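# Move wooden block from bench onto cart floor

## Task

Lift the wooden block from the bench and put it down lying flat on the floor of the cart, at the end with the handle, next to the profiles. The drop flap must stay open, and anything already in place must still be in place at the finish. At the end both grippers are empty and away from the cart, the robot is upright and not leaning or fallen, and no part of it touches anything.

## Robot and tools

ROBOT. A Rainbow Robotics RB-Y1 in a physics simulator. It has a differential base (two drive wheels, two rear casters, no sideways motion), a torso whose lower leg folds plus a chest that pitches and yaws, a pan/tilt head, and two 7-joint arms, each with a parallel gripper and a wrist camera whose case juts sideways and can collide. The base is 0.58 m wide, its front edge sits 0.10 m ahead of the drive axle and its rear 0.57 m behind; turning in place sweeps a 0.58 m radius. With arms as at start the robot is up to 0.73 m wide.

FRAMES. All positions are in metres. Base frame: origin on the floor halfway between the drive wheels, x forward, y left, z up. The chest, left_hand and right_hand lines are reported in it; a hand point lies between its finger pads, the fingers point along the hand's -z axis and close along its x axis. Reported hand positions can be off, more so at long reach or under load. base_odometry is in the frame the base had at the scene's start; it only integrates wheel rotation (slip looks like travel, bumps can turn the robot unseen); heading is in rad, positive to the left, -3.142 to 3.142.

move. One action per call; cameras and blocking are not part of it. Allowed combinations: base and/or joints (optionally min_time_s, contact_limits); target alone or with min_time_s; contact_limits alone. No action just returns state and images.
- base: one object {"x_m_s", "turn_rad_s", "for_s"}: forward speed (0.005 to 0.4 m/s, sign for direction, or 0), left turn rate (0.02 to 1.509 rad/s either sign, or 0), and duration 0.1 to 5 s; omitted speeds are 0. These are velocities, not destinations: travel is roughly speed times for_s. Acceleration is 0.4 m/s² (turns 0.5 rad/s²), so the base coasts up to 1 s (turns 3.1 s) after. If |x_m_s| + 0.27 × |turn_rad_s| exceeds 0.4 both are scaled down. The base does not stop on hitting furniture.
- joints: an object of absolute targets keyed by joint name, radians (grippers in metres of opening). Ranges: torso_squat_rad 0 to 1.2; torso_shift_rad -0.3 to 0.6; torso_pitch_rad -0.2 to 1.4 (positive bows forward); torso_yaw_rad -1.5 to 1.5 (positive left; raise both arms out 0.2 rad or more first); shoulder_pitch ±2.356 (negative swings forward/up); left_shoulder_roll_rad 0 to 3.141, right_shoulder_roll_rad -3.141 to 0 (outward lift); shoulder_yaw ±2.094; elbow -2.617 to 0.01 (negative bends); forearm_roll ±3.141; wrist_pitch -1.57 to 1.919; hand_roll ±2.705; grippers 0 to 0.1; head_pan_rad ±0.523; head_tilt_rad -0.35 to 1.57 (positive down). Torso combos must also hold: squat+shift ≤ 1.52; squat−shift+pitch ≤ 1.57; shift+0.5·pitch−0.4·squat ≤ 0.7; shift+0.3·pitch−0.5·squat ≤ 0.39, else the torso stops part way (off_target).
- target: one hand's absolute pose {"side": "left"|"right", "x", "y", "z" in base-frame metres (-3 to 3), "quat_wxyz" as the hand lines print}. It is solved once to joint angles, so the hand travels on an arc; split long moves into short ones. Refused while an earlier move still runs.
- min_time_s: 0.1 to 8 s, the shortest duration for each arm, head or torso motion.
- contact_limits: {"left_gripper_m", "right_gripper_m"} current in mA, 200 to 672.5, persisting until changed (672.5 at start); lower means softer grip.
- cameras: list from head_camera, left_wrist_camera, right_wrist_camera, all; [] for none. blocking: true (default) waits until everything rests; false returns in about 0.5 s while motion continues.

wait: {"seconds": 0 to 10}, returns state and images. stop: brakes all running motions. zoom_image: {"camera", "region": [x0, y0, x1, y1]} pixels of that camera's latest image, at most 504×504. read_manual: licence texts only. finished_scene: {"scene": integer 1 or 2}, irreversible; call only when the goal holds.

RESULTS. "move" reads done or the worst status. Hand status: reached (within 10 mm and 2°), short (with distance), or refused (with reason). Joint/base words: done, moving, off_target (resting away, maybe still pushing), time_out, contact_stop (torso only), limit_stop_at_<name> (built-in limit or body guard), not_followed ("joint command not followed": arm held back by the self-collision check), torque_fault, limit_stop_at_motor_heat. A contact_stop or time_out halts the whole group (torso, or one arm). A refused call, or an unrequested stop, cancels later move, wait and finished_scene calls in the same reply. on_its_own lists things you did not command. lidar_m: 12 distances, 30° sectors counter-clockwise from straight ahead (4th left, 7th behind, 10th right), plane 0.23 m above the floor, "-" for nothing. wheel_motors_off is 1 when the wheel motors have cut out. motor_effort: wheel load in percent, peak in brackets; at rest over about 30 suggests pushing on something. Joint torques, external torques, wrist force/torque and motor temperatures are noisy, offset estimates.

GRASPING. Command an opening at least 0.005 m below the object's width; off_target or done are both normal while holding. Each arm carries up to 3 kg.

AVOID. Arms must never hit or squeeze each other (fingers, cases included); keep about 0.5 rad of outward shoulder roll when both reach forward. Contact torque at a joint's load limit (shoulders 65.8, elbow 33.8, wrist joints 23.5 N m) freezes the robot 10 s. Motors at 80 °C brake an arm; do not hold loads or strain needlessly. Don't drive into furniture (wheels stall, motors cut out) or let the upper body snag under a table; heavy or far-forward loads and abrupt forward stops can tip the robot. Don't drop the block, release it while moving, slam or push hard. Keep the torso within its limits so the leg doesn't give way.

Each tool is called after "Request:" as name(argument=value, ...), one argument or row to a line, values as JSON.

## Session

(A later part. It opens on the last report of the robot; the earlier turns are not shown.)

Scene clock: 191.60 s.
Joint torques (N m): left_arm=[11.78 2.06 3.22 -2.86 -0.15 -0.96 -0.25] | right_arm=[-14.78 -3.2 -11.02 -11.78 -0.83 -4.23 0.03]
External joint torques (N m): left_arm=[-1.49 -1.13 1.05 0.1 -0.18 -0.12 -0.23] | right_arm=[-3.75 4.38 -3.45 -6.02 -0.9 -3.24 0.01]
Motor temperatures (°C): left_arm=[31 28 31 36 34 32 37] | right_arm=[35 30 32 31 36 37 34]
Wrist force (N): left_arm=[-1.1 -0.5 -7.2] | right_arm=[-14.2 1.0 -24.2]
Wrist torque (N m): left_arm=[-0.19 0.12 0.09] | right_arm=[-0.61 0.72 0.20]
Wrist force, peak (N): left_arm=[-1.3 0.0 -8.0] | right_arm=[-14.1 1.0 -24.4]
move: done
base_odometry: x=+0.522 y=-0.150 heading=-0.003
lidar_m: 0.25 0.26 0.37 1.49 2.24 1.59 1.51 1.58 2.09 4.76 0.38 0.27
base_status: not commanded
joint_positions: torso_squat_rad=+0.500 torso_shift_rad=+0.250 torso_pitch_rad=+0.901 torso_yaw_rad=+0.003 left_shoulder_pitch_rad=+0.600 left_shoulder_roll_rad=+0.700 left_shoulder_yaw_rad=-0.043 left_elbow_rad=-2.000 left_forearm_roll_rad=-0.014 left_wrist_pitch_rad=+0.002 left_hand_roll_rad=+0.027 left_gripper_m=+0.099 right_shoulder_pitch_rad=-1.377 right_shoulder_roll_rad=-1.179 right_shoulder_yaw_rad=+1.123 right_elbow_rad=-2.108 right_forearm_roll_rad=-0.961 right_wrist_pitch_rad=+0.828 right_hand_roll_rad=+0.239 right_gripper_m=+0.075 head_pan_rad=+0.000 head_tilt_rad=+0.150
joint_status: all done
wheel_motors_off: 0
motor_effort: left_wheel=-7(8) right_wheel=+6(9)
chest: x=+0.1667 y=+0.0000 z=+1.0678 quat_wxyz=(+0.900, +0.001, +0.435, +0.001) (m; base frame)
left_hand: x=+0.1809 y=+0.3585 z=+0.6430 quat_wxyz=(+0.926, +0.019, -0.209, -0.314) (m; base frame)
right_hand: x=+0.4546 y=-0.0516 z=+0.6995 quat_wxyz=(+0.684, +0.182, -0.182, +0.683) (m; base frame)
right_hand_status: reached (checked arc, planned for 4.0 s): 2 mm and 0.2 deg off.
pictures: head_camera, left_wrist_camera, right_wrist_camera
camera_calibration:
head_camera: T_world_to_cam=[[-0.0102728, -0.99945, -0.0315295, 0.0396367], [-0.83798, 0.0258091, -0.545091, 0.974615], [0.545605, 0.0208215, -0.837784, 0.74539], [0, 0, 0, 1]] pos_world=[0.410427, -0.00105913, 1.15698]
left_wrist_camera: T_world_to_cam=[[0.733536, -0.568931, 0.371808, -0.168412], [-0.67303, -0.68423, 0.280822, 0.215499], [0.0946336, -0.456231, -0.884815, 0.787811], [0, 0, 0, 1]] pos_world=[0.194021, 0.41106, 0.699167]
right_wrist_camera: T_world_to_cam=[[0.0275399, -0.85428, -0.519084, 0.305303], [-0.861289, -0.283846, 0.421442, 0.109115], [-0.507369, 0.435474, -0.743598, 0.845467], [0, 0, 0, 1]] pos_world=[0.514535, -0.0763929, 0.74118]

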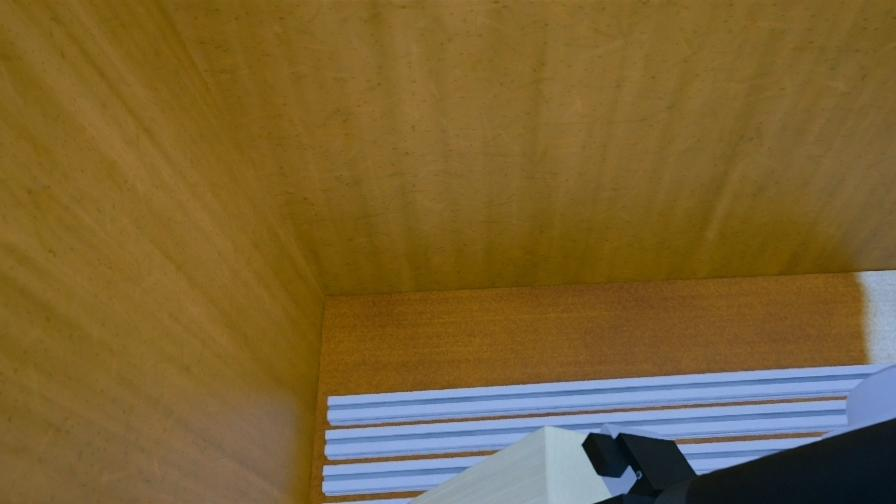

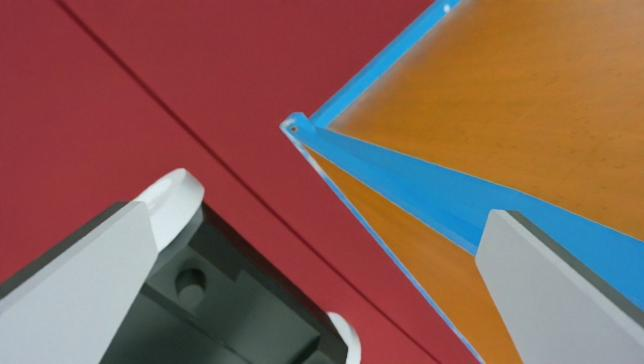

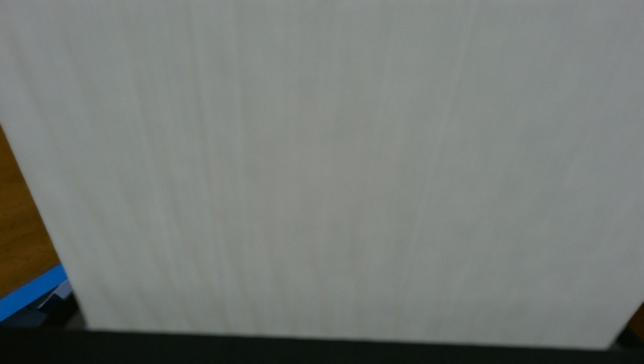

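Request:
move(
  joints={"torso_squat_rad":0.68,"torso_pitch_rad":0.99,"torso_shift_rad":0.3},
  min_time_s=3,
  cameras=["head_camera"],
)

Request:
move(
  target={"side":"right","x":0.45,"y":-0.05,"z":0.58,"quat_wxyz":[0.6533,0.2706,-0.2706,0.6533]},
  min_time_s=3,
)

Scene clock: 197.43 s.
Joint torques (N m): left_arm=[12.99 1.38 2.28 -2.11 -0.19 -0.94 -0.25] | right_arm=[-4.62 -2.81 -1.22 -15.55 -5.03 -0.24 0]
External joint torques (N m): left_arm=[-1.37 -1.06 0.74 0.11 -0.21 -0.23 -0.23] | right_arm=[5.26 4.48 5.65 -9.27 -4.98 0.71 -0.03]
Motor temperatures (°C): left_arm=[31 28 31 36 34 32 37] | right_arm=[35 30 32 31 36 37 34]
Wrist force (N): left_arm=[-1.2 0.3 -7.8] | right_arm=[-6.5 -23.6 -13.7]
Wrist torque (N m): left_arm=[-0.24 0.07 0.11] | right_arm=[-1.17 0.41 -0.08]
Wrist force, peak (N): left_arm=[-1.4 -0.6 -8.5] | right_arm=[-2.8 -24.4 -16.1]
move: done
base_odometry: x=+0.522 y=-0.150 heading=-0.003
lidar_m: 0.25 0.26 0.36 1.50 2.25 1.59 1.50 1.57 2.11 4.76 0.38 0.27
base_status: not commanded
joint_positions: torso_squat_rad=+0.680 torso_shift_rad=+0.300 torso_pitch_rad=+0.990 torso_yaw_rad=+0.003 left_shoulder_pitch_rad=+0.600 left_shoulder_roll_rad=+0.700 left_shoulder_yaw_rad=-0.043 left_elbow_rad=-2.000 left_forearm_roll_rad=-0.014 left_wrist_pitch_rad=+0.002 left_hand_roll_rad=+0.027 left_gripper_m=+0.099 right_shoulder_pitch_rad=-1.379 right_shoulder_roll_rad=-1.179 right_shoulder_yaw_rad=+1.121 right_elbow_rad=-2.107 right_forearm_roll_rad=-0.960 right_wrist_pitch_rad=+0.827 right_hand_roll_rad=+0.239 right_gripper_m=+0.074 head_pan_rad=+0.000 head_tilt_rad=+0.150
joint_status: all done
wheel_motors_off: 0
motor_effort: left_wheel=-12(13) right_wheel=+2(8)
chest: x=+0.1917 y=+0.0000 z=+0.9702 quat_wxyz=(+0.880, +0.001, +0.475, +0.001) (m; base frame)
left_hand: x=+0.1680 y=+0.3584 z=+0.5459 quat_wxyz=(+0.934, +0.005, -0.168, -0.315) (m; base frame)
right_hand: x=+0.4478 y=-0.0510 z=+0.5786 quat_wxyz=(+0.691, +0.211, -0.153, +0.674) (m; base frame)
pictures: head_camera
camera_calibration:
head_camera: T_world_to_cam=[[-0.013086, -0.999445, -0.0306225, 0.0363929], [-0.883275, 0.0259084, -0.468139, 0.876342], [0.468673, 0.020922, -0.883124, 0.708687], [0, 0, 0, 1]] pos_world=[0.442385, -0.00115909, 1.03722]

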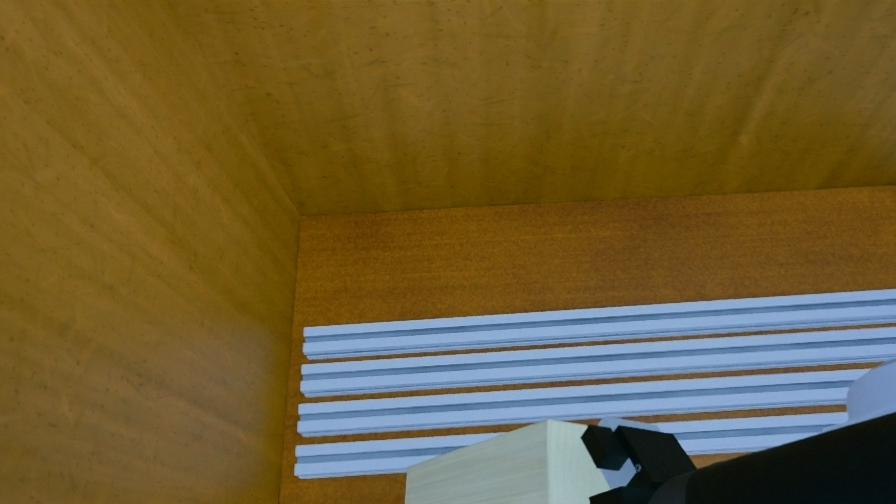

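Scene clock: 200.77 s.
Joint torques (N m): left_arm=[12.87 1.52 2.32 -1.93 -0.19 -1.01 -0.25] | right_arm=[-8.63 -7.25 -5.85 -14.52 -1.91 -3.96 0.22]
External joint torques (N m): left_arm=[-1.49 -0.91 0.78 0.28 -0.21 -0.29 -0.23] | right_arm=[-0.29 1.52 0.51 -8.22 -1.89 -2.72 0.19]
Motor temperatures (°C): left_arm=[31 28 31 36 34 32 37] | right_arm=[34 30 32 32 36 37 34]
Wrist force (N): left_arm=[-0.9 0.4 -8.2] | right_arm=[-16.0 -6.8 -20.0]
Wrist torque (N m): left_arm=[-0.28 0.07 0.11] | right_arm=[-0.29 1.12 -0.08]
Wrist force, peak (N): left_arm=[-0.9 0.4 -8.2] | right_arm=[5.1 -46.0 -7.1]
move: done
base_odometry: x=+0.522 y=-0.150 heading=-0.003
lidar_m: 0.26 0.27 0.37 1.49 2.25 1.60 1.51 1.58 2.10 4.76 0.39 0.26
base_status: not commanded
joint_positions: torso_squat_rad=+0.680 torso_shift_rad=+0.300 torso_pitch_rad=+0.991 torso_yaw_rad=+0.003 left_shoulder_pitch_rad=+0.600 left_shoulder_roll_rad=+0.700 left_shoulder_yaw_rad=-0.043 left_elbow_rad=-2.000 left_forearm_roll_rad=-0.014 left_wrist_pitch_rad=+0.002 left_hand_roll_rad=+0.027 left_gripper_m=+0.099 right_shoulder_pitch_rad=-1.271 right_shoulder_roll_rad=-1.273 right_shoulder_yaw_rad=+1.160 right_elbow_rad=-2.046 right_forearm_roll_rad=-1.064 right_wrist_pitch_rad=+0.385 right_hand_roll_rad=+0.499 right_gripper_m=+0.074 head_pan_rad=+0.000 head_tilt_rad=+0.150
joint_status: all done
wheel_motors_off: 0
motor_effort: left_wheel=-10(14) right_wheel=+2(4)
chest: x=+0.1918 y=+0.0000 z=+0.9701 quat_wxyz=(+0.880, +0.001, +0.475, +0.001) (m; base frame)
left_hand: x=+0.1679 y=+0.3584 z=+0.5457 quat_wxyz=(+0.934, +0.005, -0.168, -0.315) (m; base frame)
right_hand: x=+0.4508 y=-0.0510 z=+0.5790 quat_wxyz=(+0.656, +0.266, -0.271, +0.653) (m; base frame)
right_hand_status: reached (checked arc, planned for 3.0 s): 2 mm and 0.6 deg off.
pictures: head_camera, left_wrist_camera, right_wrist_camera
camera_calibration:
head_camera: T_world_to_cam=[[-0.01306, -0.99945, -0.0304844, 0.0363334], [-0.883484, 0.0258116, -0.46775, 0.876025], [0.46828, 0.0208237, -0.883335, 0.708855], [0, 0, 0, 1]] pos_world=[0.442486, -0.00105913, 1.03702]
left_wrist_camera: T_world_to_cam=[[0.763892, -0.568972, 0.304531, -0.0910815], [-0.645172, -0.684197, 0.340041, 0.197079], [0.0148855, -0.456229, -0.889738, 0.719028], [0, 0, 0, 1]] pos_world=[0.186023, 0.41106, 0.600469]
right_wrist_camera: T_world_to_cam=[[0.0273527, -0.69298, -0.720437, 0.368194], [-0.865127, -0.377481, 0.330248, 0.206647], [-0.500807, 0.614237, -0.609841, 0.682423], [0, 0, 0, 1]] pos_world=[0.510467, -0.086013, 0.613185]

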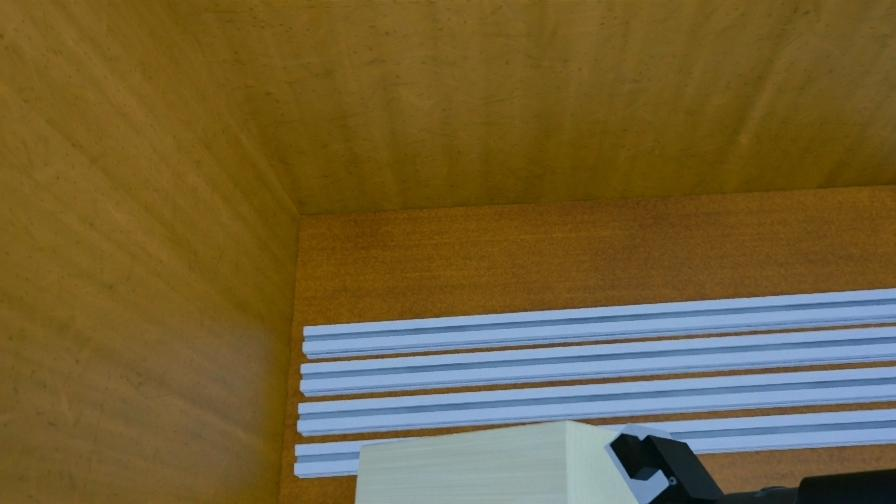

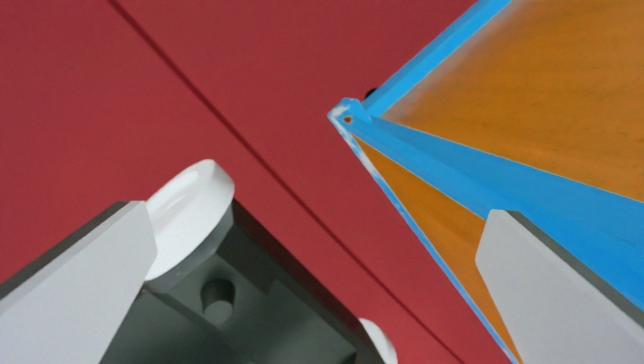

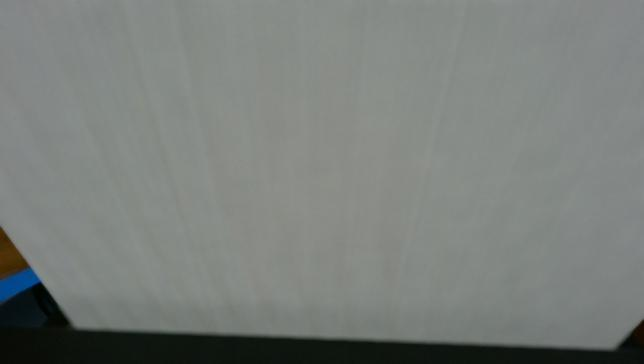

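Request:
move(
  target={"side":"right","x":0.467,"y":-0.05,"z":0.57,"quat_wxyz":[0.6533,0.2706,-0.2706,0.6533]},
  min_time_s=2,
  cameras=["head_camera","right_wrist_camera"],
)

Request:
move(
  target={"side":"right","x":0.467,"y":-0.05,"z":0.48,"quat_wxyz":[0.6124,0.3536,-0.3536,0.6124]},
  min_time_s=4,
  cameras=["head_camera","right_wrist_camera"],
)

Scene clock: 205.43 s.
Joint torques (N m): left_arm=[12.68 1.57 2.24 -1.92 -0.24 -0.93 -0.32] | right_arm=[-16.49 -4.17 -10.24 -13.17 -1.85 -5.14 -0.07]
External joint torques (N m): left_arm=[-1.67 -0.86 0.7 0.3 -0.26 -0.22 -0.31] | right_arm=[-7.27 4.66 -3.58 -7.3 -1.78 -3.99 -0.1]
Motor temperatures (°C): left_arm=[31 28 31 36 34 32 37] | right_arm=[34 30 32 32 36 37 34]
Wrist force (N): left_arm=[-0.6 0.3 -7.3] | right_arm=[-19.4 0.8 -18.9]
Wrist torque (N m): left_arm=[-0.20 0.16 0.06] | right_arm=[-0.36 1.13 0.15]
Wrist force, peak (N): left_arm=[-0.8 0.4 -8.3] | right_arm=[-20.4 0.7 -19.6]
move: done
base_odometry: x=+0.522 y=-0.150 heading=-0.003
lidar_m: 0.25 0.27 0.37 1.49 2.24 1.59 1.51 1.58 2.09 4.76 0.39 0.27
base_status: not commanded
joint_positions: torso_squat_rad=+0.680 torso_shift_rad=+0.300 torso_pitch_rad=+0.991 torso_yaw_rad=+0.003 left_shoulder_pitch_rad=+0.600 left_shoulder_roll_rad=+0.700 left_shoulder_yaw_rad=-0.043 left_elbow_rad=-2.000 left_forearm_roll_rad=-0.014 left_wrist_pitch_rad=+0.002 left_hand_roll_rad=+0.027 left_gripper_m=+0.099 right_shoulder_pitch_rad=-1.339 right_shoulder_roll_rad=-1.252 right_shoulder_yaw_rad=+1.208 right_elbow_rad=-1.959 right_forearm_roll_rad=-1.216 right_wrist_pitch_rad=+0.358 right_hand_roll_rad=+0.628 right_gripper_m=+0.074 head_pan_rad=+0.000 head_tilt_rad=+0.150
joint_status: all done
wheel_motors_off: 0
motor_effort: left_wheel=-10(11) right_wheel=+1(4)
chest: x=+0.1918 y=+0.0000 z=+0.9701 quat_wxyz=(+0.880, +0.001, +0.475, +0.001) (m; base frame)
left_hand: x=+0.1679 y=+0.3584 z=+0.5457 quat_wxyz=(+0.934, +0.005, -0.168, -0.315) (m; base frame)
right_hand: x=+0.4667 y=-0.0516 z=+0.5687 quat_wxyz=(+0.656, +0.267, -0.269, +0.653) (m; base frame)
right_hand_status: reached (checked arc, planned for 2.0 s): 2 mm and 0.5 deg off.
pictures: head_camera, right_wrist_camera
camera_calibration:
head_camera: T_world_to_cam=[[-0.0130589, -0.99945, -0.0304833, 0.0363287], [-0.883525, 0.0258083, -0.467672, 0.875915], [0.468201, 0.0208255, -0.883376, 0.708845], [0, 0, 0, 1]] pos_world=[0.442486, -0.00105914, 1.03692]
right_wrist_camera: T_world_to_cam=[[0.0267226, -0.693446, -0.720013, 0.359947], [-0.86335, -0.379082, 0.333052, 0.221027], [-0.503898, 0.612723, -0.608816, 0.685148], [0, 0, 0, 1]] pos_world=[0.52645, -0.0864146, 0.602682]

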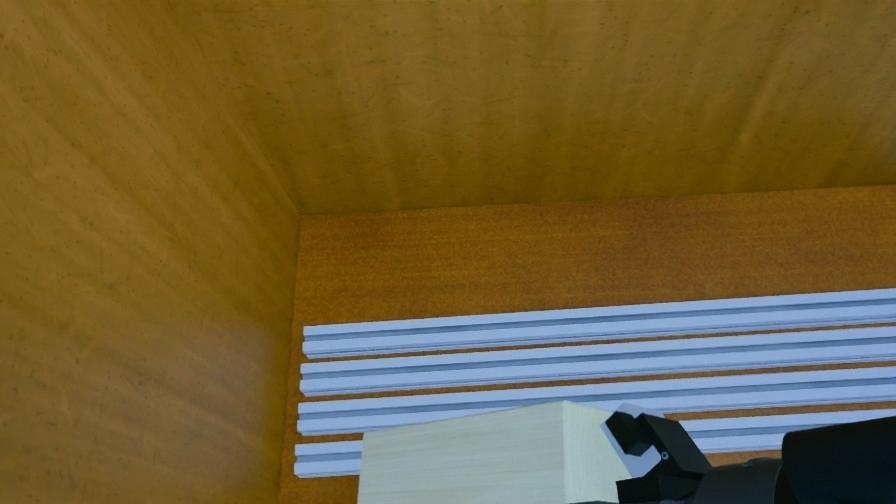

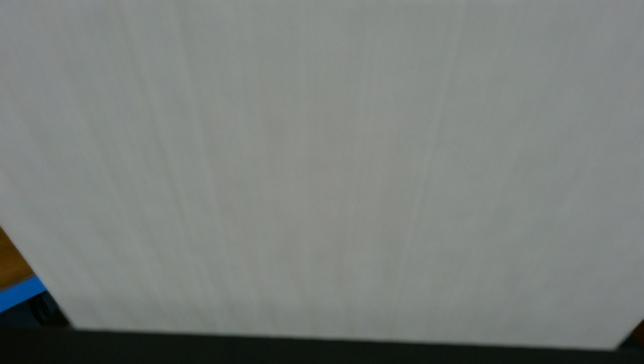

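Scene clock: 209.77 s.
Joint torques (N m): left_arm=[12.62 1.56 2.34 -1.96 -0.27 -0.97 -0.2] | right_arm=[-19.04 -3 -7.69 -6.58 0.2 -7.84 -0.4]
External joint torques (N m): left_arm=[-1.74 -0.88 0.8 0.25 -0.29 -0.25 -0.19] | right_arm=[-7.15 3.89 -3.75 -4.65 0.07 -6.16 -0.44]
Motor temperatures (°C): left_arm=[31 28 31 36 34 32 37] | right_arm=[34 30 32 32 36 37 34]
Wrist force (N): left_arm=[0.0 0.5 -7.4] | right_arm=[-24.4 0.4 -13.3]
Wrist torque (N m): left_arm=[-0.21 0.21 0.13] | right_arm=[-0.26 1.37 0.17]
Wrist force, peak (N): left_arm=[-0.8 0.3 -8.2] | right_arm=[-24.4 1.9 -15.0]
move: done
base_odometry: x=+0.522 y=-0.150 heading=-0.003
lidar_m: 0.25 0.26 0.36 1.50 2.24 1.58 1.50 1.57 2.09 4.75 0.39 0.27
base_status: not commanded
joint_positions: torso_squat_rad=+0.680 torso_shift_rad=+0.300 torso_pitch_rad=+0.991 torso_yaw_rad=+0.003 left_shoulder_pitch_rad=+0.600 left_shoulder_roll_rad=+0.700 left_shoulder_yaw_rad=-0.043 left_elbow_rad=-2.000 left_forearm_roll_rad=-0.014 left_wrist_pitch_rad=+0.002 left_hand_roll_rad=+0.027 left_gripper_m=+0.099 right_shoulder_pitch_rad=-1.721 right_shoulder_roll_rad=-0.910 right_shoulder_yaw_rad=+2.095 right_elbow_rad=-1.254 right_forearm_roll_rad=-0.886 right_wrist_pitch_rad=-0.655 right_hand_roll_rad=+0.034 right_gripper_m=+0.074 head_pan_rad=+0.000 head_tilt_rad=+0.150
joint_status: all done
wheel_motors_off: 0
motor_effort: left_wheel=-8(10) right_wheel=+1(5)
chest: x=+0.1919 y=+0.0000 z=+0.9701 quat_wxyz=(+0.880, +0.001, +0.475, +0.001) (m; base frame)
left_hand: x=+0.1679 y=+0.3584 z=+0.5457 quat_wxyz=(+0.934, +0.005, -0.168, -0.315) (m; base frame)
right_hand: x=+0.4663 y=-0.0515 z=+0.4789 quat_wxyz=(+0.614, +0.351, -0.352, +0.613) (m; base frame)
right_hand_status: reached (checked arc, planned for 4.0 s): 2 mm and 0.4 deg off.
pictures: head_camera, right_wrist_camera
camera_calibration:
head_camera: T_world_to_cam=[[-0.0130589, -0.99945, -0.0304833, 0.03633], [-0.883525, 0.0258083, -0.467672, 0.876004], [0.468201, 0.0208255, -0.883376, 0.708798], [0, 0, 0, 1]] pos_world=[0.442586, -0.00105914, 1.03692]
right_wrist_camera: T_world_to_cam=[[0.0281857, -0.48226, -0.875575, 0.380098], [-0.862067, -0.455129, 0.222931, 0.29878], [-0.50601, 0.74852, -0.428568, 0.551944], [0, 0, 0, 1]] pos_world=[0.526144, -0.0938521, 0.502743]

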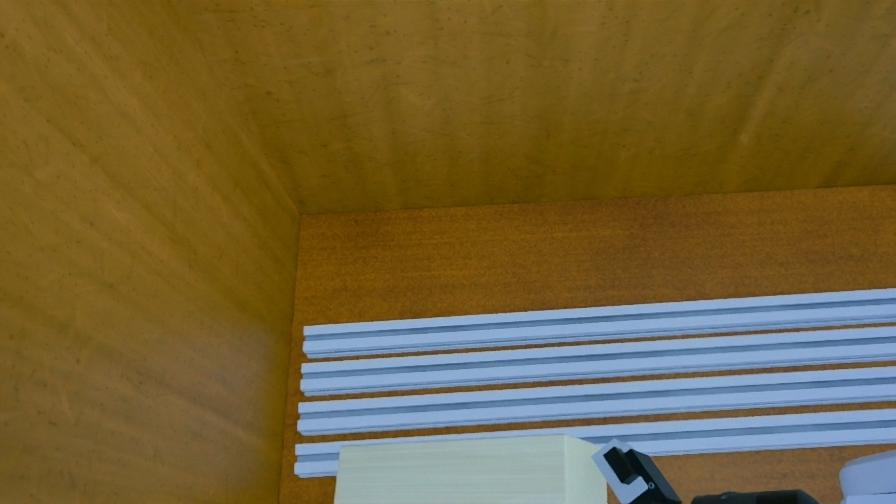

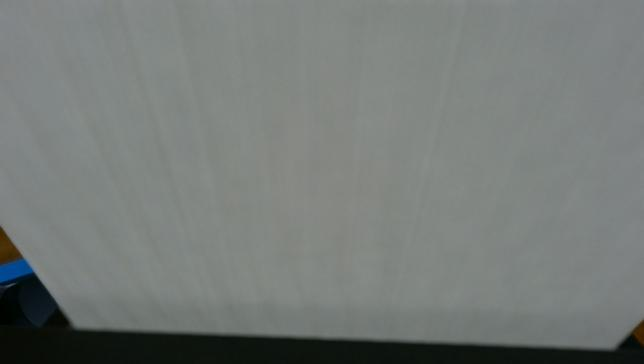

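Request:
move(
  target={"side":"right","x":0.463,"y":-0.05,"z":0.43,"quat_wxyz":[0.5534,0.4229,-0.3875,0.6039]},
  min_time_s=4,
  cameras=["head_camera","right_wrist_camera"],
)

Scene clock: 217.00 s.
Joint torques (N m): left_arm=[13.01 1.32 2.59 -2.08 -0.19 -0.91 -0.15] | right_arm=[-15.05 0.29 -3.37 0.33 -2.55 -7.75 -0.46]
External joint torques (N m): left_arm=[-1.34 -1.11 1.05 0.14 -0.21 -0.2 -0.13] | right_arm=[-4.52 4.76 -1.85 -1.68 -2 -6.07 -0.51]
Motor temperatures (°C): left_arm=[31 28 31 36 34 32 37] | right_arm=[34 30 32 31 36 38 34]
Wrist force (N): left_arm=[-1.0 -0.1 -7.2] | right_arm=[-25.9 0.5 -10.6]
Wrist torque (N m): left_arm=[-0.19 0.09 0.11] | right_arm=[-0.24 1.42 0.15]
Wrist force, peak (N): left_arm=[-1.5 0.0 -8.3] | right_arm=[-25.6 -24.9 -6.0]
move: short
base_odometry: x=+0.522 y=-0.150 heading=-0.003
lidar_m: 0.24 0.26 0.36 1.50 2.25 1.60 1.50 1.57 2.09 4.76 0.39 0.26
base_status: not commanded
joint_positions: torso_squat_rad=+0.680 torso_shift_rad=+0.300 torso_pitch_rad=+0.991 torso_yaw_rad=+0.003 left_shoulder_pitch_rad=+0.600 left_shoulder_roll_rad=+0.700 left_shoulder_yaw_rad=-0.043 left_elbow_rad=-2.000 left_forearm_roll_rad=-0.014 left_wrist_pitch_rad=+0.002 left_hand_roll_rad=+0.027 left_gripper_m=+0.099 right_shoulder_pitch_rad=-1.451 right_shoulder_roll_rad=-0.479 right_shoulder_yaw_rad=+2.094 right_elbow_rad=-0.266 right_forearm_roll_rad=-0.674 right_wrist_pitch_rad=-1.172 right_hand_roll_rad=-0.324 right_gripper_m=+0.074 head_pan_rad=+0.000 head_tilt_rad=+0.150
joint_status: all done
wheel_motors_off: 0
motor_effort: left_wheel=-7(10) right_wheel=+5(6)
chest: x=+0.1918 y=+0.0000 z=+0.9701 quat_wxyz=(+0.880, +0.001, +0.475, +0.001) (m; base frame)
left_hand: x=+0.1678 y=+0.3584 z=+0.5457 quat_wxyz=(+0.934, +0.005, -0.168, -0.315) (m; base frame)
right_hand: x=+0.4625 y=-0.0511 z=+0.4300 quat_wxyz=(+0.574, +0.392, -0.376, +0.613) (m; base frame)
right_hand_status: short (checked arc, as near as the solve gets, planned for 4.0 s): 1 mm and 4.6 deg off. The place is met; only the turn is off.
pictures: head_camera, right_wrist_camera
camera_calibration:
head_camera: T_world_to_cam=[[-0.0130533, -0.99945, -0.0304817, 0.0363263], [-0.883442, 0.0258063, -0.467829, 0.876], [0.468359, 0.0208221, -0.883293, 0.708823], [0, 0, 0, 1]] pos_world=[0.442386, -0.00105914, 1.03702]
right_wrist_camera: T_world_to_cam=[[0.0620807, -0.382954, -0.921679, 0.346738], [-0.83397, -0.527222, 0.162885, 0.315811], [-0.548307, 0.758541, -0.352102, 0.515938], [0, 0, 0, 1]] pos_world=[0.524744, -0.0920732, 0.449803]

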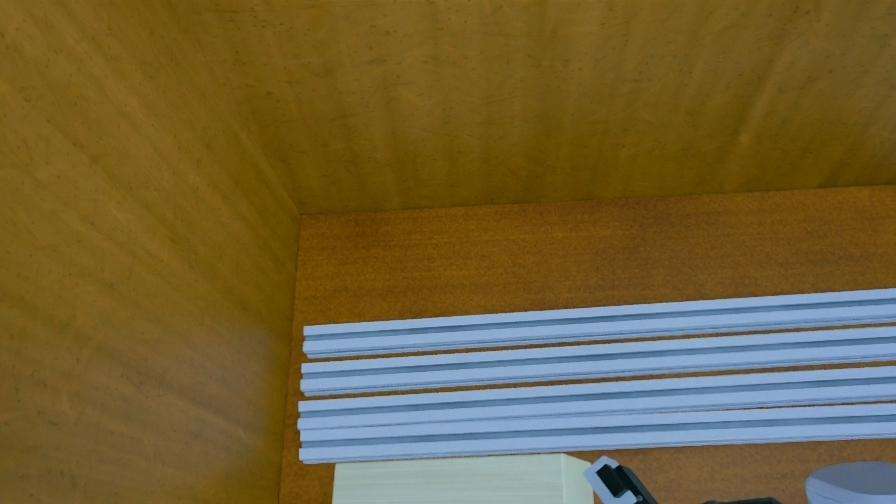

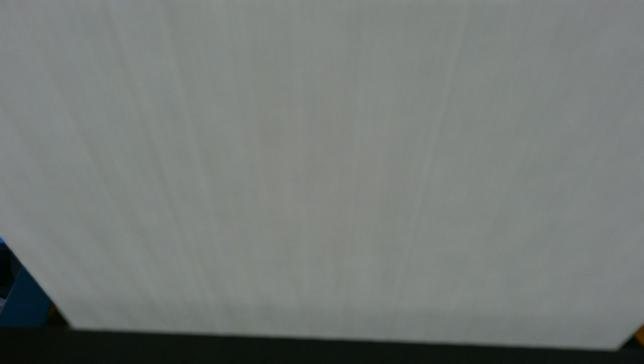

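Request:
move(
  target={"side":"right","x":0.463,"y":-0.05,"z":0.495,"quat_wxyz":[0.574,0.392,-0.376,0.613]},
  min_time_s=2,
  cameras=[],
)

Request:
move(
  joints={"torso_squat_rad":0.82,"torso_pitch_rad":1.06,"torso_shift_rad":0.33},
  min_time_s=3,
  cameras=["head_camera","right_wrist_camera"],
)

Scene clock: 221.17 s.
Joint torques (N m): left_arm=[12.96 1.28 2.39 -2.11 -0.14 -0.95 -0.18] | right_arm=[-16.99 -4.12 -9.35 -7.44 -0.7 -8.33 -0.32]
External joint torques (N m): left_arm=[-1.4 -1.15 0.85 0.1 -0.16 -0.23 -0.16] | right_arm=[-5.16 3.06 -5.52 -5.85 -0.67 -6.56 -0.36]
Motor temperatures (°C): left_arm=[31 28 31 36 34 32 37] | right_arm=[34 30 32 31 36 38 34]
Wrist force (N): left_arm=[-0.8 1.2 -7.6] | right_arm=[-26.0 0.6 -11.0]
Wrist torque (N m): left_arm=[-0.30 0.12 0.11] | right_arm=[-0.29 1.45 0.19]
Wrist force, peak (N): left_arm=[-1.3 0.8 -8.3] | right_arm=[-39.8 -39.4 -12.6]
move: done
base_odometry: x=+0.522 y=-0.150 heading=-0.003
lidar_m: 0.25 0.25 0.35 1.51 2.24 1.58 1.52 1.57 2.09 4.77 0.39 0.27
base_status: not commanded
joint_positions: torso_squat_rad=+0.680 torso_shift_rad=+0.300 torso_pitch_rad=+0.991 torso_yaw_rad=+0.003 left_shoulder_pitch_rad=+0.600 left_shoulder_roll_rad=+0.700 left_shoulder_yaw_rad=-0.043 left_elbow_rad=-2.000 left_forearm_roll_rad=-0.014 left_wrist_pitch_rad=+0.002 left_hand_roll_rad=+0.027 left_gripper_m=+0.099 right_shoulder_pitch_rad=-1.689 right_shoulder_roll_rad=-0.900 right_shoulder_yaw_rad=+2.062 right_elbow_rad=-1.158 right_forearm_roll_rad=-0.712 right_wrist_pitch_rad=-0.815 right_hand_roll_rad=-0.081 right_gripper_m=+0.074 head_pan_rad=+0.000 head_tilt_rad=+0.150
joint_status: all done
wheel_motors_off: 0
motor_effort: left_wheel=-8(13) right_wheel=+5(8)
chest: x=+0.1918 y=+0.0000 z=+0.9701 quat_wxyz=(+0.880, +0.001, +0.475, +0.001) (m; base frame)
left_hand: x=+0.1679 y=+0.3584 z=+0.5456 quat_wxyz=(+0.934, +0.005, -0.168, -0.315) (m; base frame)
right_hand: x=+0.4620 y=-0.0517 z=+0.4942 quat_wxyz=(+0.572, +0.397, -0.373, +0.613) (m; base frame)
right_hand_status: reached (checked arc, planned for 2.0 s): 2 mm and 0.7 deg off.
pictures: none
No camera images: "cameras" was empty.

Scene clock: 224.47 s.
Joint torques (N m): left_arm=[13.34 2.22 1.78 -1.59 -0.11 -0.78 -0.21] | right_arm=[18.26 8.9 15.45 -12.81 7.89 6.75 -0.98]
External joint torques (N m): left_arm=[-1.75 0.37 0.72 0.06 -0.13 -0.16 -0.2] | right_arm=[28.99 15.79 18.9 -10.83 7.84 8.54 -1.03]
Motor temperatures (°C): left_arm=[31 28 31 36 34 32 37] | right_arm=[34 30 32 31 36 38 34]
Wrist force (N): left_arm=[-0.8 -0.4 -7.3] | right_arm=[22.1 -44.8 29.6]
Wrist torque (N m): left_arm=[-0.15 0.09 0.08] | right_arm=[-0.69 -3.04 1.28]
Wrist force, peak (N): left_arm=[-0.8 0.0 -8.4] | right_arm=[4.4 -70.1 2.3]
move: done
base_odometry: x=+0.522 y=-0.150 heading=-0.003
lidar_m: 0.24 0.25 0.34 1.49 2.23 1.59 1.52 1.57 2.08 4.74 0.38 0.26
base_status: not commanded
joint_positions: torso_squat_rad=+0.820 torso_shift_rad=+0.329 torso_pitch_rad=+1.058 torso_yaw_rad=+0.003 left_shoulder_pitch_rad=+0.600 left_shoulder_roll_rad=+0.700 left_shoulder_yaw_rad=-0.043 left_elbow_rad=-2.000 left_forearm_roll_rad=-0.014 left_wrist_pitch_rad=+0.002 left_hand_roll_rad=+0.027 left_gripper_m=+0.099 right_shoulder_pitch_rad=-1.698 right_shoulder_roll_rad=-0.903 right_shoulder_yaw_rad=+2.056 right_elbow_rad=-1.157 right_forearm_roll_rad=-0.714 right_wrist_pitch_rad=-0.819 right_hand_roll_rad=-0.081 right_gripper_m=+0.074 head_pan_rad=+0.000 head_tilt_rad=+0.150
joint_status: all done
wheel_motors_off: 0
motor_effort: left_wheel=-17(18) right_wheel=-5(12)
chest: x=+0.1961 y=+0.0000 z=+0.8842 quat_wxyz=(+0.863, +0.001, +0.505, +0.001) (m; base frame)
left_hand: x=+0.1437 y=+0.3583 z=+0.4624 quat_wxyz=(+0.939, -0.005, -0.136, -0.315) (m; base frame)
right_hand: x=+0.4413 y=-0.0502 z=+0.3946 quat_wxyz=(+0.582, +0.415, -0.361, +0.599) (m; base frame)
pictures: head_camera, right_wrist_camera
camera_calibration:
head_camera: T_world_to_cam=[[-0.0150732, -0.99945, -0.0295384, 0.0332284], [-0.912865, 0.0258093, -0.407445, 0.792038], [0.407983, 0.0208231, -0.912752, 0.66884], [0, 0, 0, 1]] pos_world=[0.45065, -0.00115913, 0.934179]
right_wrist_camera: T_world_to_cam=[[0.00514991, -0.372133, -0.928165, 0.344119], [-0.820611, -0.532, 0.208744, 0.280119], [-0.571464, 0.760587, -0.308117, 0.484096], [0, 0, 0, 1]] pos_world=[0.50474, -0.0911162, 0.410084]

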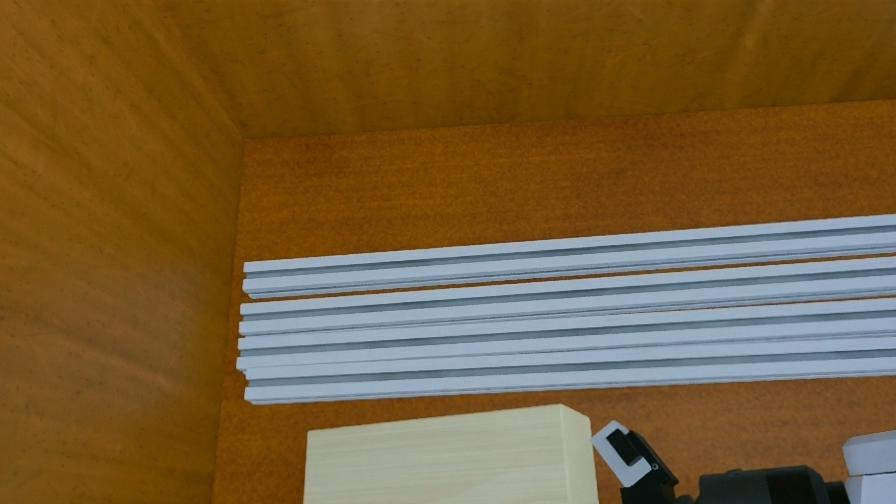

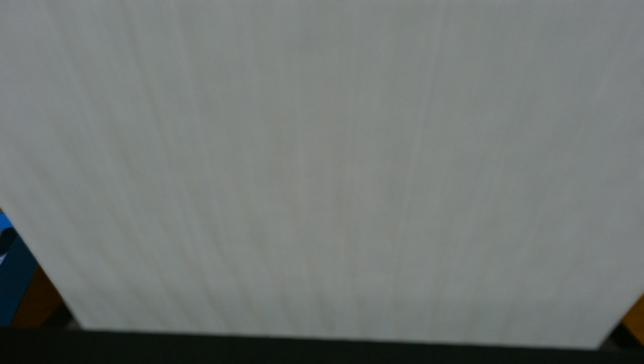

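Request:
move(
  target={"side":"right","x":0.475,"y":-0.05,"z":0.425,"quat_wxyz":[0.5534,0.4229,-0.3875,0.6039]},
  min_time_s=2,
  cameras=["head_camera"],
)

Request:
move(
  target={"side":"right","x":0.475,"y":-0.05,"z":0.395,"quat_wxyz":[0.53,0.46,-0.425,0.57]},
  min_time_s=3,
  cameras=["head_camera","right_wrist_camera"],
)

Scene clock: 228.20 s.
Joint torques (N m): left_arm=[13.49 2 2.07 -1.61 -0.23 -0.86 -0.19] | right_arm=[-19.45 -6.32 -8.52 -7.75 -0.62 -8.51 -0.45]
External joint torques (N m): left_arm=[-1.63 0.17 1.03 0.02 -0.24 -0.25 -0.18] | right_arm=[-7.4 1.02 -4.55 -6.26 -0.52 -6.71 -0.5]
Motor temperatures (°C): left_arm=[31 28 31 36 34 32 37] | right_arm=[34 30 32 31 36 38 34]
Wrist force (N): left_arm=[-0.7 0.3 -7.4] | right_arm=[-26.8 0.6 -9.0]
Wrist torque (N m): left_arm=[-0.20 0.08 0.11] | right_arm=[-0.22 1.45 0.02]
Wrist force, peak (N): left_arm=[-0.5 0.8 -8.3] | right_arm=[22.2 -45.6 30.4]
move: done
base_odometry: x=+0.522 y=-0.150 heading=-0.003
lidar_m: 0.24 0.25 0.36 1.49 2.23 1.60 1.51 1.57 2.10 4.76 0.39 0.27
base_status: not commanded
joint_positions: torso_squat_rad=+0.820 torso_shift_rad=+0.330 torso_pitch_rad=+1.061 torso_yaw_rad=+0.003 left_shoulder_pitch_rad=+0.600 left_shoulder_roll_rad=+0.700 left_shoulder_yaw_rad=-0.043 left_elbow_rad=-2.000 left_forearm_roll_rad=-0.014 left_wrist_pitch_rad=+0.002 left_hand_roll_rad=+0.027 left_gripper_m=+0.099 right_shoulder_pitch_rad=-1.773 right_shoulder_roll_rad=-0.942 right_shoulder_yaw_rad=+2.061 right_elbow_rad=-1.158 right_forearm_roll_rad=-0.668 right_wrist_pitch_rad=-0.890 right_hand_roll_rad=-0.127 right_gripper_m=+0.074 head_pan_rad=+0.000 head_tilt_rad=+0.150
joint_status: all done
wheel_motors_off: 0
motor_effort: left_wheel=-10(18) right_wheel=+4(6)
chest: x=+0.1969 y=+0.0000 z=+0.8834 quat_wxyz=(+0.863, +0.001, +0.506, +0.001) (m; base frame)
left_hand: x=+0.1433 y=+0.3584 z=+0.4617 quat_wxyz=(+0.940, -0.006, -0.135, -0.315) (m; base frame)
right_hand: x=+0.4739 y=-0.0510 z=+0.4221 quat_wxyz=(+0.555, +0.423, -0.385, +0.604) (m; base frame)
right_hand_status: reached (checked arc, planned for 2.0 s): 3 mm and 0.3 deg off.
pictures: head_camera
camera_calibration:
head_camera: T_world_to_cam=[[-0.0151526, -0.99945, -0.0294944, 0.0332913], [-0.914012, 0.0258051, -0.404865, 0.790416], [0.405403, 0.0208236, -0.913901, 0.669215], [0, 0, 0, 1]] pos_world=[0.451653, -0.00105915, 0.932589]

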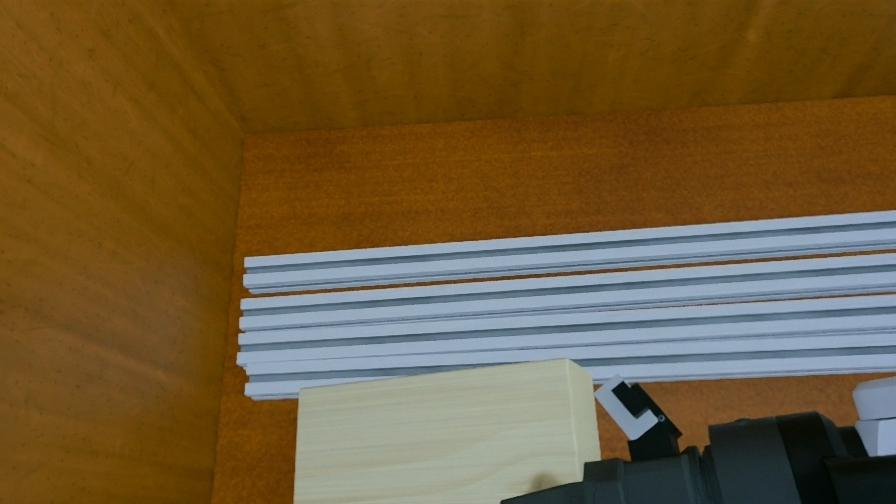

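Scene clock: 231.53 s.
Joint torques (N m): left_arm=[13.31 1.7 1.81 -1.56 -0.14 -0.73 -0.31] | right_arm=[-15.89 -1.2 -8.01 -2.28 -2.4 -8.62 -0.42]
External joint torques (N m): left_arm=[-1.82 -0.13 0.77 0.07 -0.15 -0.12 -0.3] | right_arm=[-4.75 4.9 -5.66 -3.16 -1.96 -6.8 -0.47]
Motor temperatures (°C): left_arm=[31 28 31 35 34 32 37] | right_arm=[34 30 32 31 36 38 34]
Wrist force (N): left_arm=[0.0 -0.1 -8.6] | right_arm=[-27.1 0.3 -5.9]
Wrist torque (N m): left_arm=[-0.15 0.19 0.13] | right_arm=[-0.20 1.62 0.05]
Wrist force, peak (N): left_arm=[0.0 -0.1 -8.6] | right_arm=[-29.2 3.2 -7.3]
move: done
base_odometry: x=+0.522 y=-0.150 heading=-0.003
lidar_m: 0.25 0.25 0.36 1.51 2.24 1.58 1.50 1.57 2.10 4.76 0.39 0.27
base_status: not commanded
joint_positions: torso_squat_rad=+0.820 torso_shift_rad=+0.330 torso_pitch_rad=+1.061 torso_yaw_rad=+0.003 left_shoulder_pitch_rad=+0.600 left_shoulder_roll_rad=+0.700 left_shoulder_yaw_rad=-0.043 left_elbow_rad=-2.000 left_forearm_roll_rad=-0.014 left_wrist_pitch_rad=+0.002 left_hand_roll_rad=+0.027 left_gripper_m=+0.099 right_shoulder_pitch_rad=-1.586 right_shoulder_roll_rad=-0.662 right_shoulder_yaw_rad=+2.043 right_elbow_rad=-0.546 right_forearm_roll_rad=-0.668 right_wrist_pitch_rad=-1.277 right_hand_roll_rad=-0.257 right_gripper_m=+0.074 head_pan_rad=+0.000 head_tilt_rad=+0.150
joint_status: all done
wheel_motors_off: 0
motor_effort: left_wheel=-8(10) right_wheel=+4(6)
chest: x=+0.1969 y=+0.0000 z=+0.8834 quat_wxyz=(+0.863, +0.001, +0.506, +0.001) (m; base frame)
left_hand: x=+0.1433 y=+0.3584 z=+0.4617 quat_wxyz=(+0.940, -0.006, -0.135, -0.315) (m; base frame)
right_hand: x=+0.4743 y=-0.0512 z=+0.3943 quat_wxyz=(+0.533, +0.457, -0.423, +0.572) (m; base frame)
right_hand_status: reached (checked arc, planned for 3.0 s): 2 mm and 0.5 deg off.
pictures: head_camera, right_wrist_camera
camera_calibration:
head_camera: T_world_to_cam=[[-0.015155, -0.99945, -0.0294945, 0.0332925], [-0.91405, 0.0258054, -0.40478, 0.790354], [0.405319, 0.020825, -0.913938, 0.669288], [0, 0, 0, 1]] pos_world=[0.451653, -0.00105915, 0.932589]
right_wrist_camera: T_world_to_cam=[[0.0405782, -0.194882, -0.979987, 0.35594], [-0.821805, -0.564376, 0.0782044, 0.357151], [-0.568322, 0.802185, -0.183056, 0.455038], [0, 0, 0, 1]] pos_world=[0.537673, -0.0940915, 0.404183]

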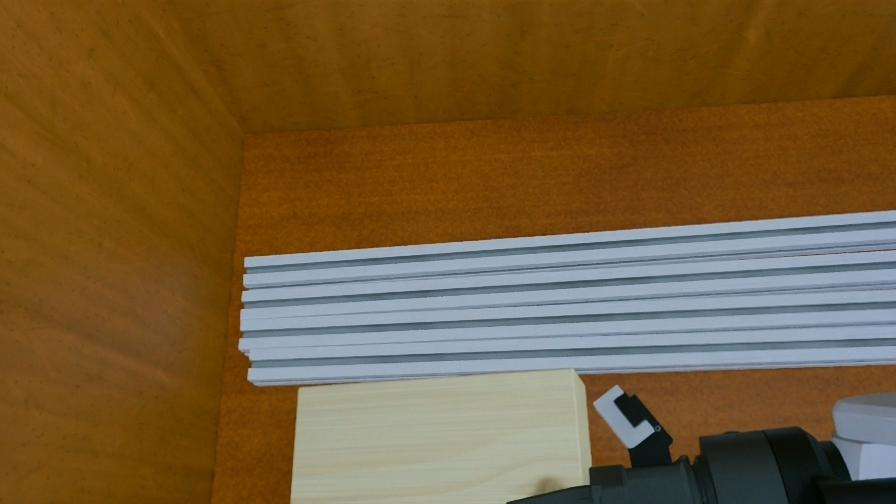

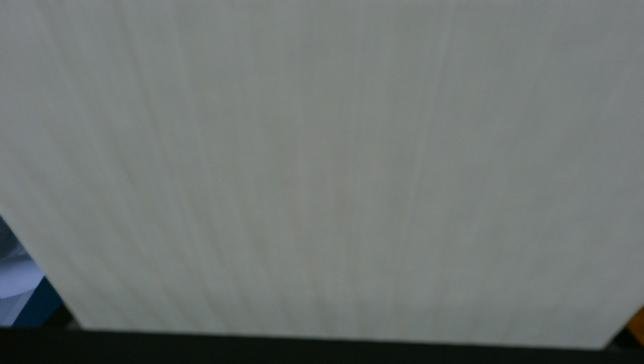

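Request:
move(
  target={"side":"right","x":0.472,"y":-0.05,"z":0.368,"quat_wxyz":[0.5099,0.4837,-0.4432,0.5565]},
  min_time_s=3,
  cameras=["head_camera","right_wrist_camera"],
)

Scene clock: 235.73 s.
Joint torques (N m): left_arm=[13.61 1.51 2.02 -1.69 -0.25 -0.83 -0.25] | right_arm=[-2.5 1.26 2.04 2.97 4.25 4.61 1.72]
External joint torques (N m): left_arm=[-1.5 -0.32 0.97 -0.06 -0.26 -0.22 -0.24] | right_arm=[7.78 6.15 3.61 1.09 4.83 6.38 1.67]
Motor temperatures (°C): left_arm=[31 28 31 35 34 32 37] | right_arm=[34 30 32 31 36 38 34]
Wrist force (N): left_arm=[0.0 0.2 -7.7] | right_arm=[4.9 -8.7 14.8]
Wrist torque (N m): left_arm=[-0.20 0.16 0.07] | right_arm=[-0.61 -4.67 -1.96]
Wrist force, peak (N): left_arm=[-0.6 0.4 -8.7] | right_arm=[-28.5 0.7 -6.8]
move: short
base_odometry: x=+0.522 y=-0.150 heading=-0.003
lidar_m: 0.25 0.26 0.36 1.51 2.25 1.59 1.51 1.57 2.09 4.75 0.38 0.27
base_status: not commanded
joint_positions: torso_squat_rad=+0.820 torso_shift_rad=+0.330 torso_pitch_rad=+1.059 torso_yaw_rad=+0.003 left_shoulder_pitch_rad=+0.600 left_shoulder_roll_rad=+0.700 left_shoulder_yaw_rad=-0.043 left_elbow_rad=-2.000 left_forearm_roll_rad=-0.014 left_wrist_pitch_rad=+0.002 left_hand_roll_rad=+0.027 left_gripper_m=+0.099 right_shoulder_pitch_rad=-1.499 right_shoulder_roll_rad=-0.524 right_shoulder_yaw_rad=+2.033 right_elbow_rad=-0.267 right_forearm_roll_rad=-0.689 right_wrist_pitch_rad=-1.314 right_hand_roll_rad=-0.305 right_gripper_m=+0.075 head_pan_rad=+0.000 head_tilt_rad=+0.150
joint_status: all done
wheel_motors_off: 0
motor_effort: left_wheel=-11(12) right_wheel=+8(9)
chest: x=+0.1965 y=+0.0000 z=+0.8837 quat_wxyz=(+0.863, +0.001, +0.505, +0.001) (m; base frame)
left_hand: x=+0.1435 y=+0.3584 z=+0.4619 quat_wxyz=(+0.939, -0.006, -0.135, -0.315) (m; base frame)
right_hand: x=+0.4736 y=-0.0503 z=+0.3702 quat_wxyz=(+0.553, +0.428, -0.424, +0.576) (m; base frame)
right_hand_status: short (checked arc, as near as the solve gets, planned for 3.0 s): 3 mm and 8.7 deg off. The place is met; only the turn is off.
pictures: head_camera, right_wrist_camera
camera_calibration:
head_camera: T_world_to_cam=[[-0.0152558, -0.99945, -0.0294587, 0.0332166], [-0.913574, 0.0259072, -0.405847, 0.791012], [0.406387, 0.0207212, -0.913466, 0.669075], [0, 0, 0, 1]] pos_world=[0.451251, -0.00115858, 0.933185]
right_wrist_camera: T_world_to_cam=[[0.0506818, -0.247465, -0.96757, 0.32049], [-0.848239, -0.522066, 0.0890921, 0.369608], [-0.527183, 0.816216, -0.236369, 0.450395], [0, 0, 0, 1]] pos_world=[0.534713, -0.0953497, 0.383626]

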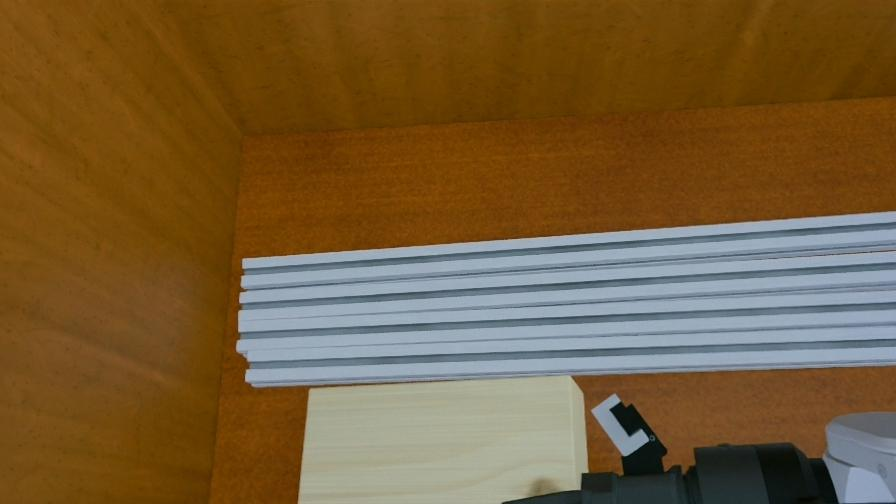

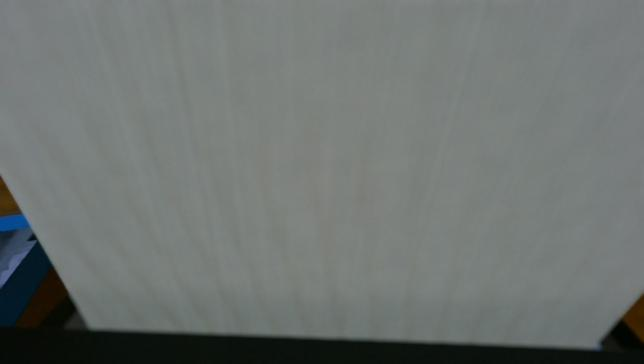

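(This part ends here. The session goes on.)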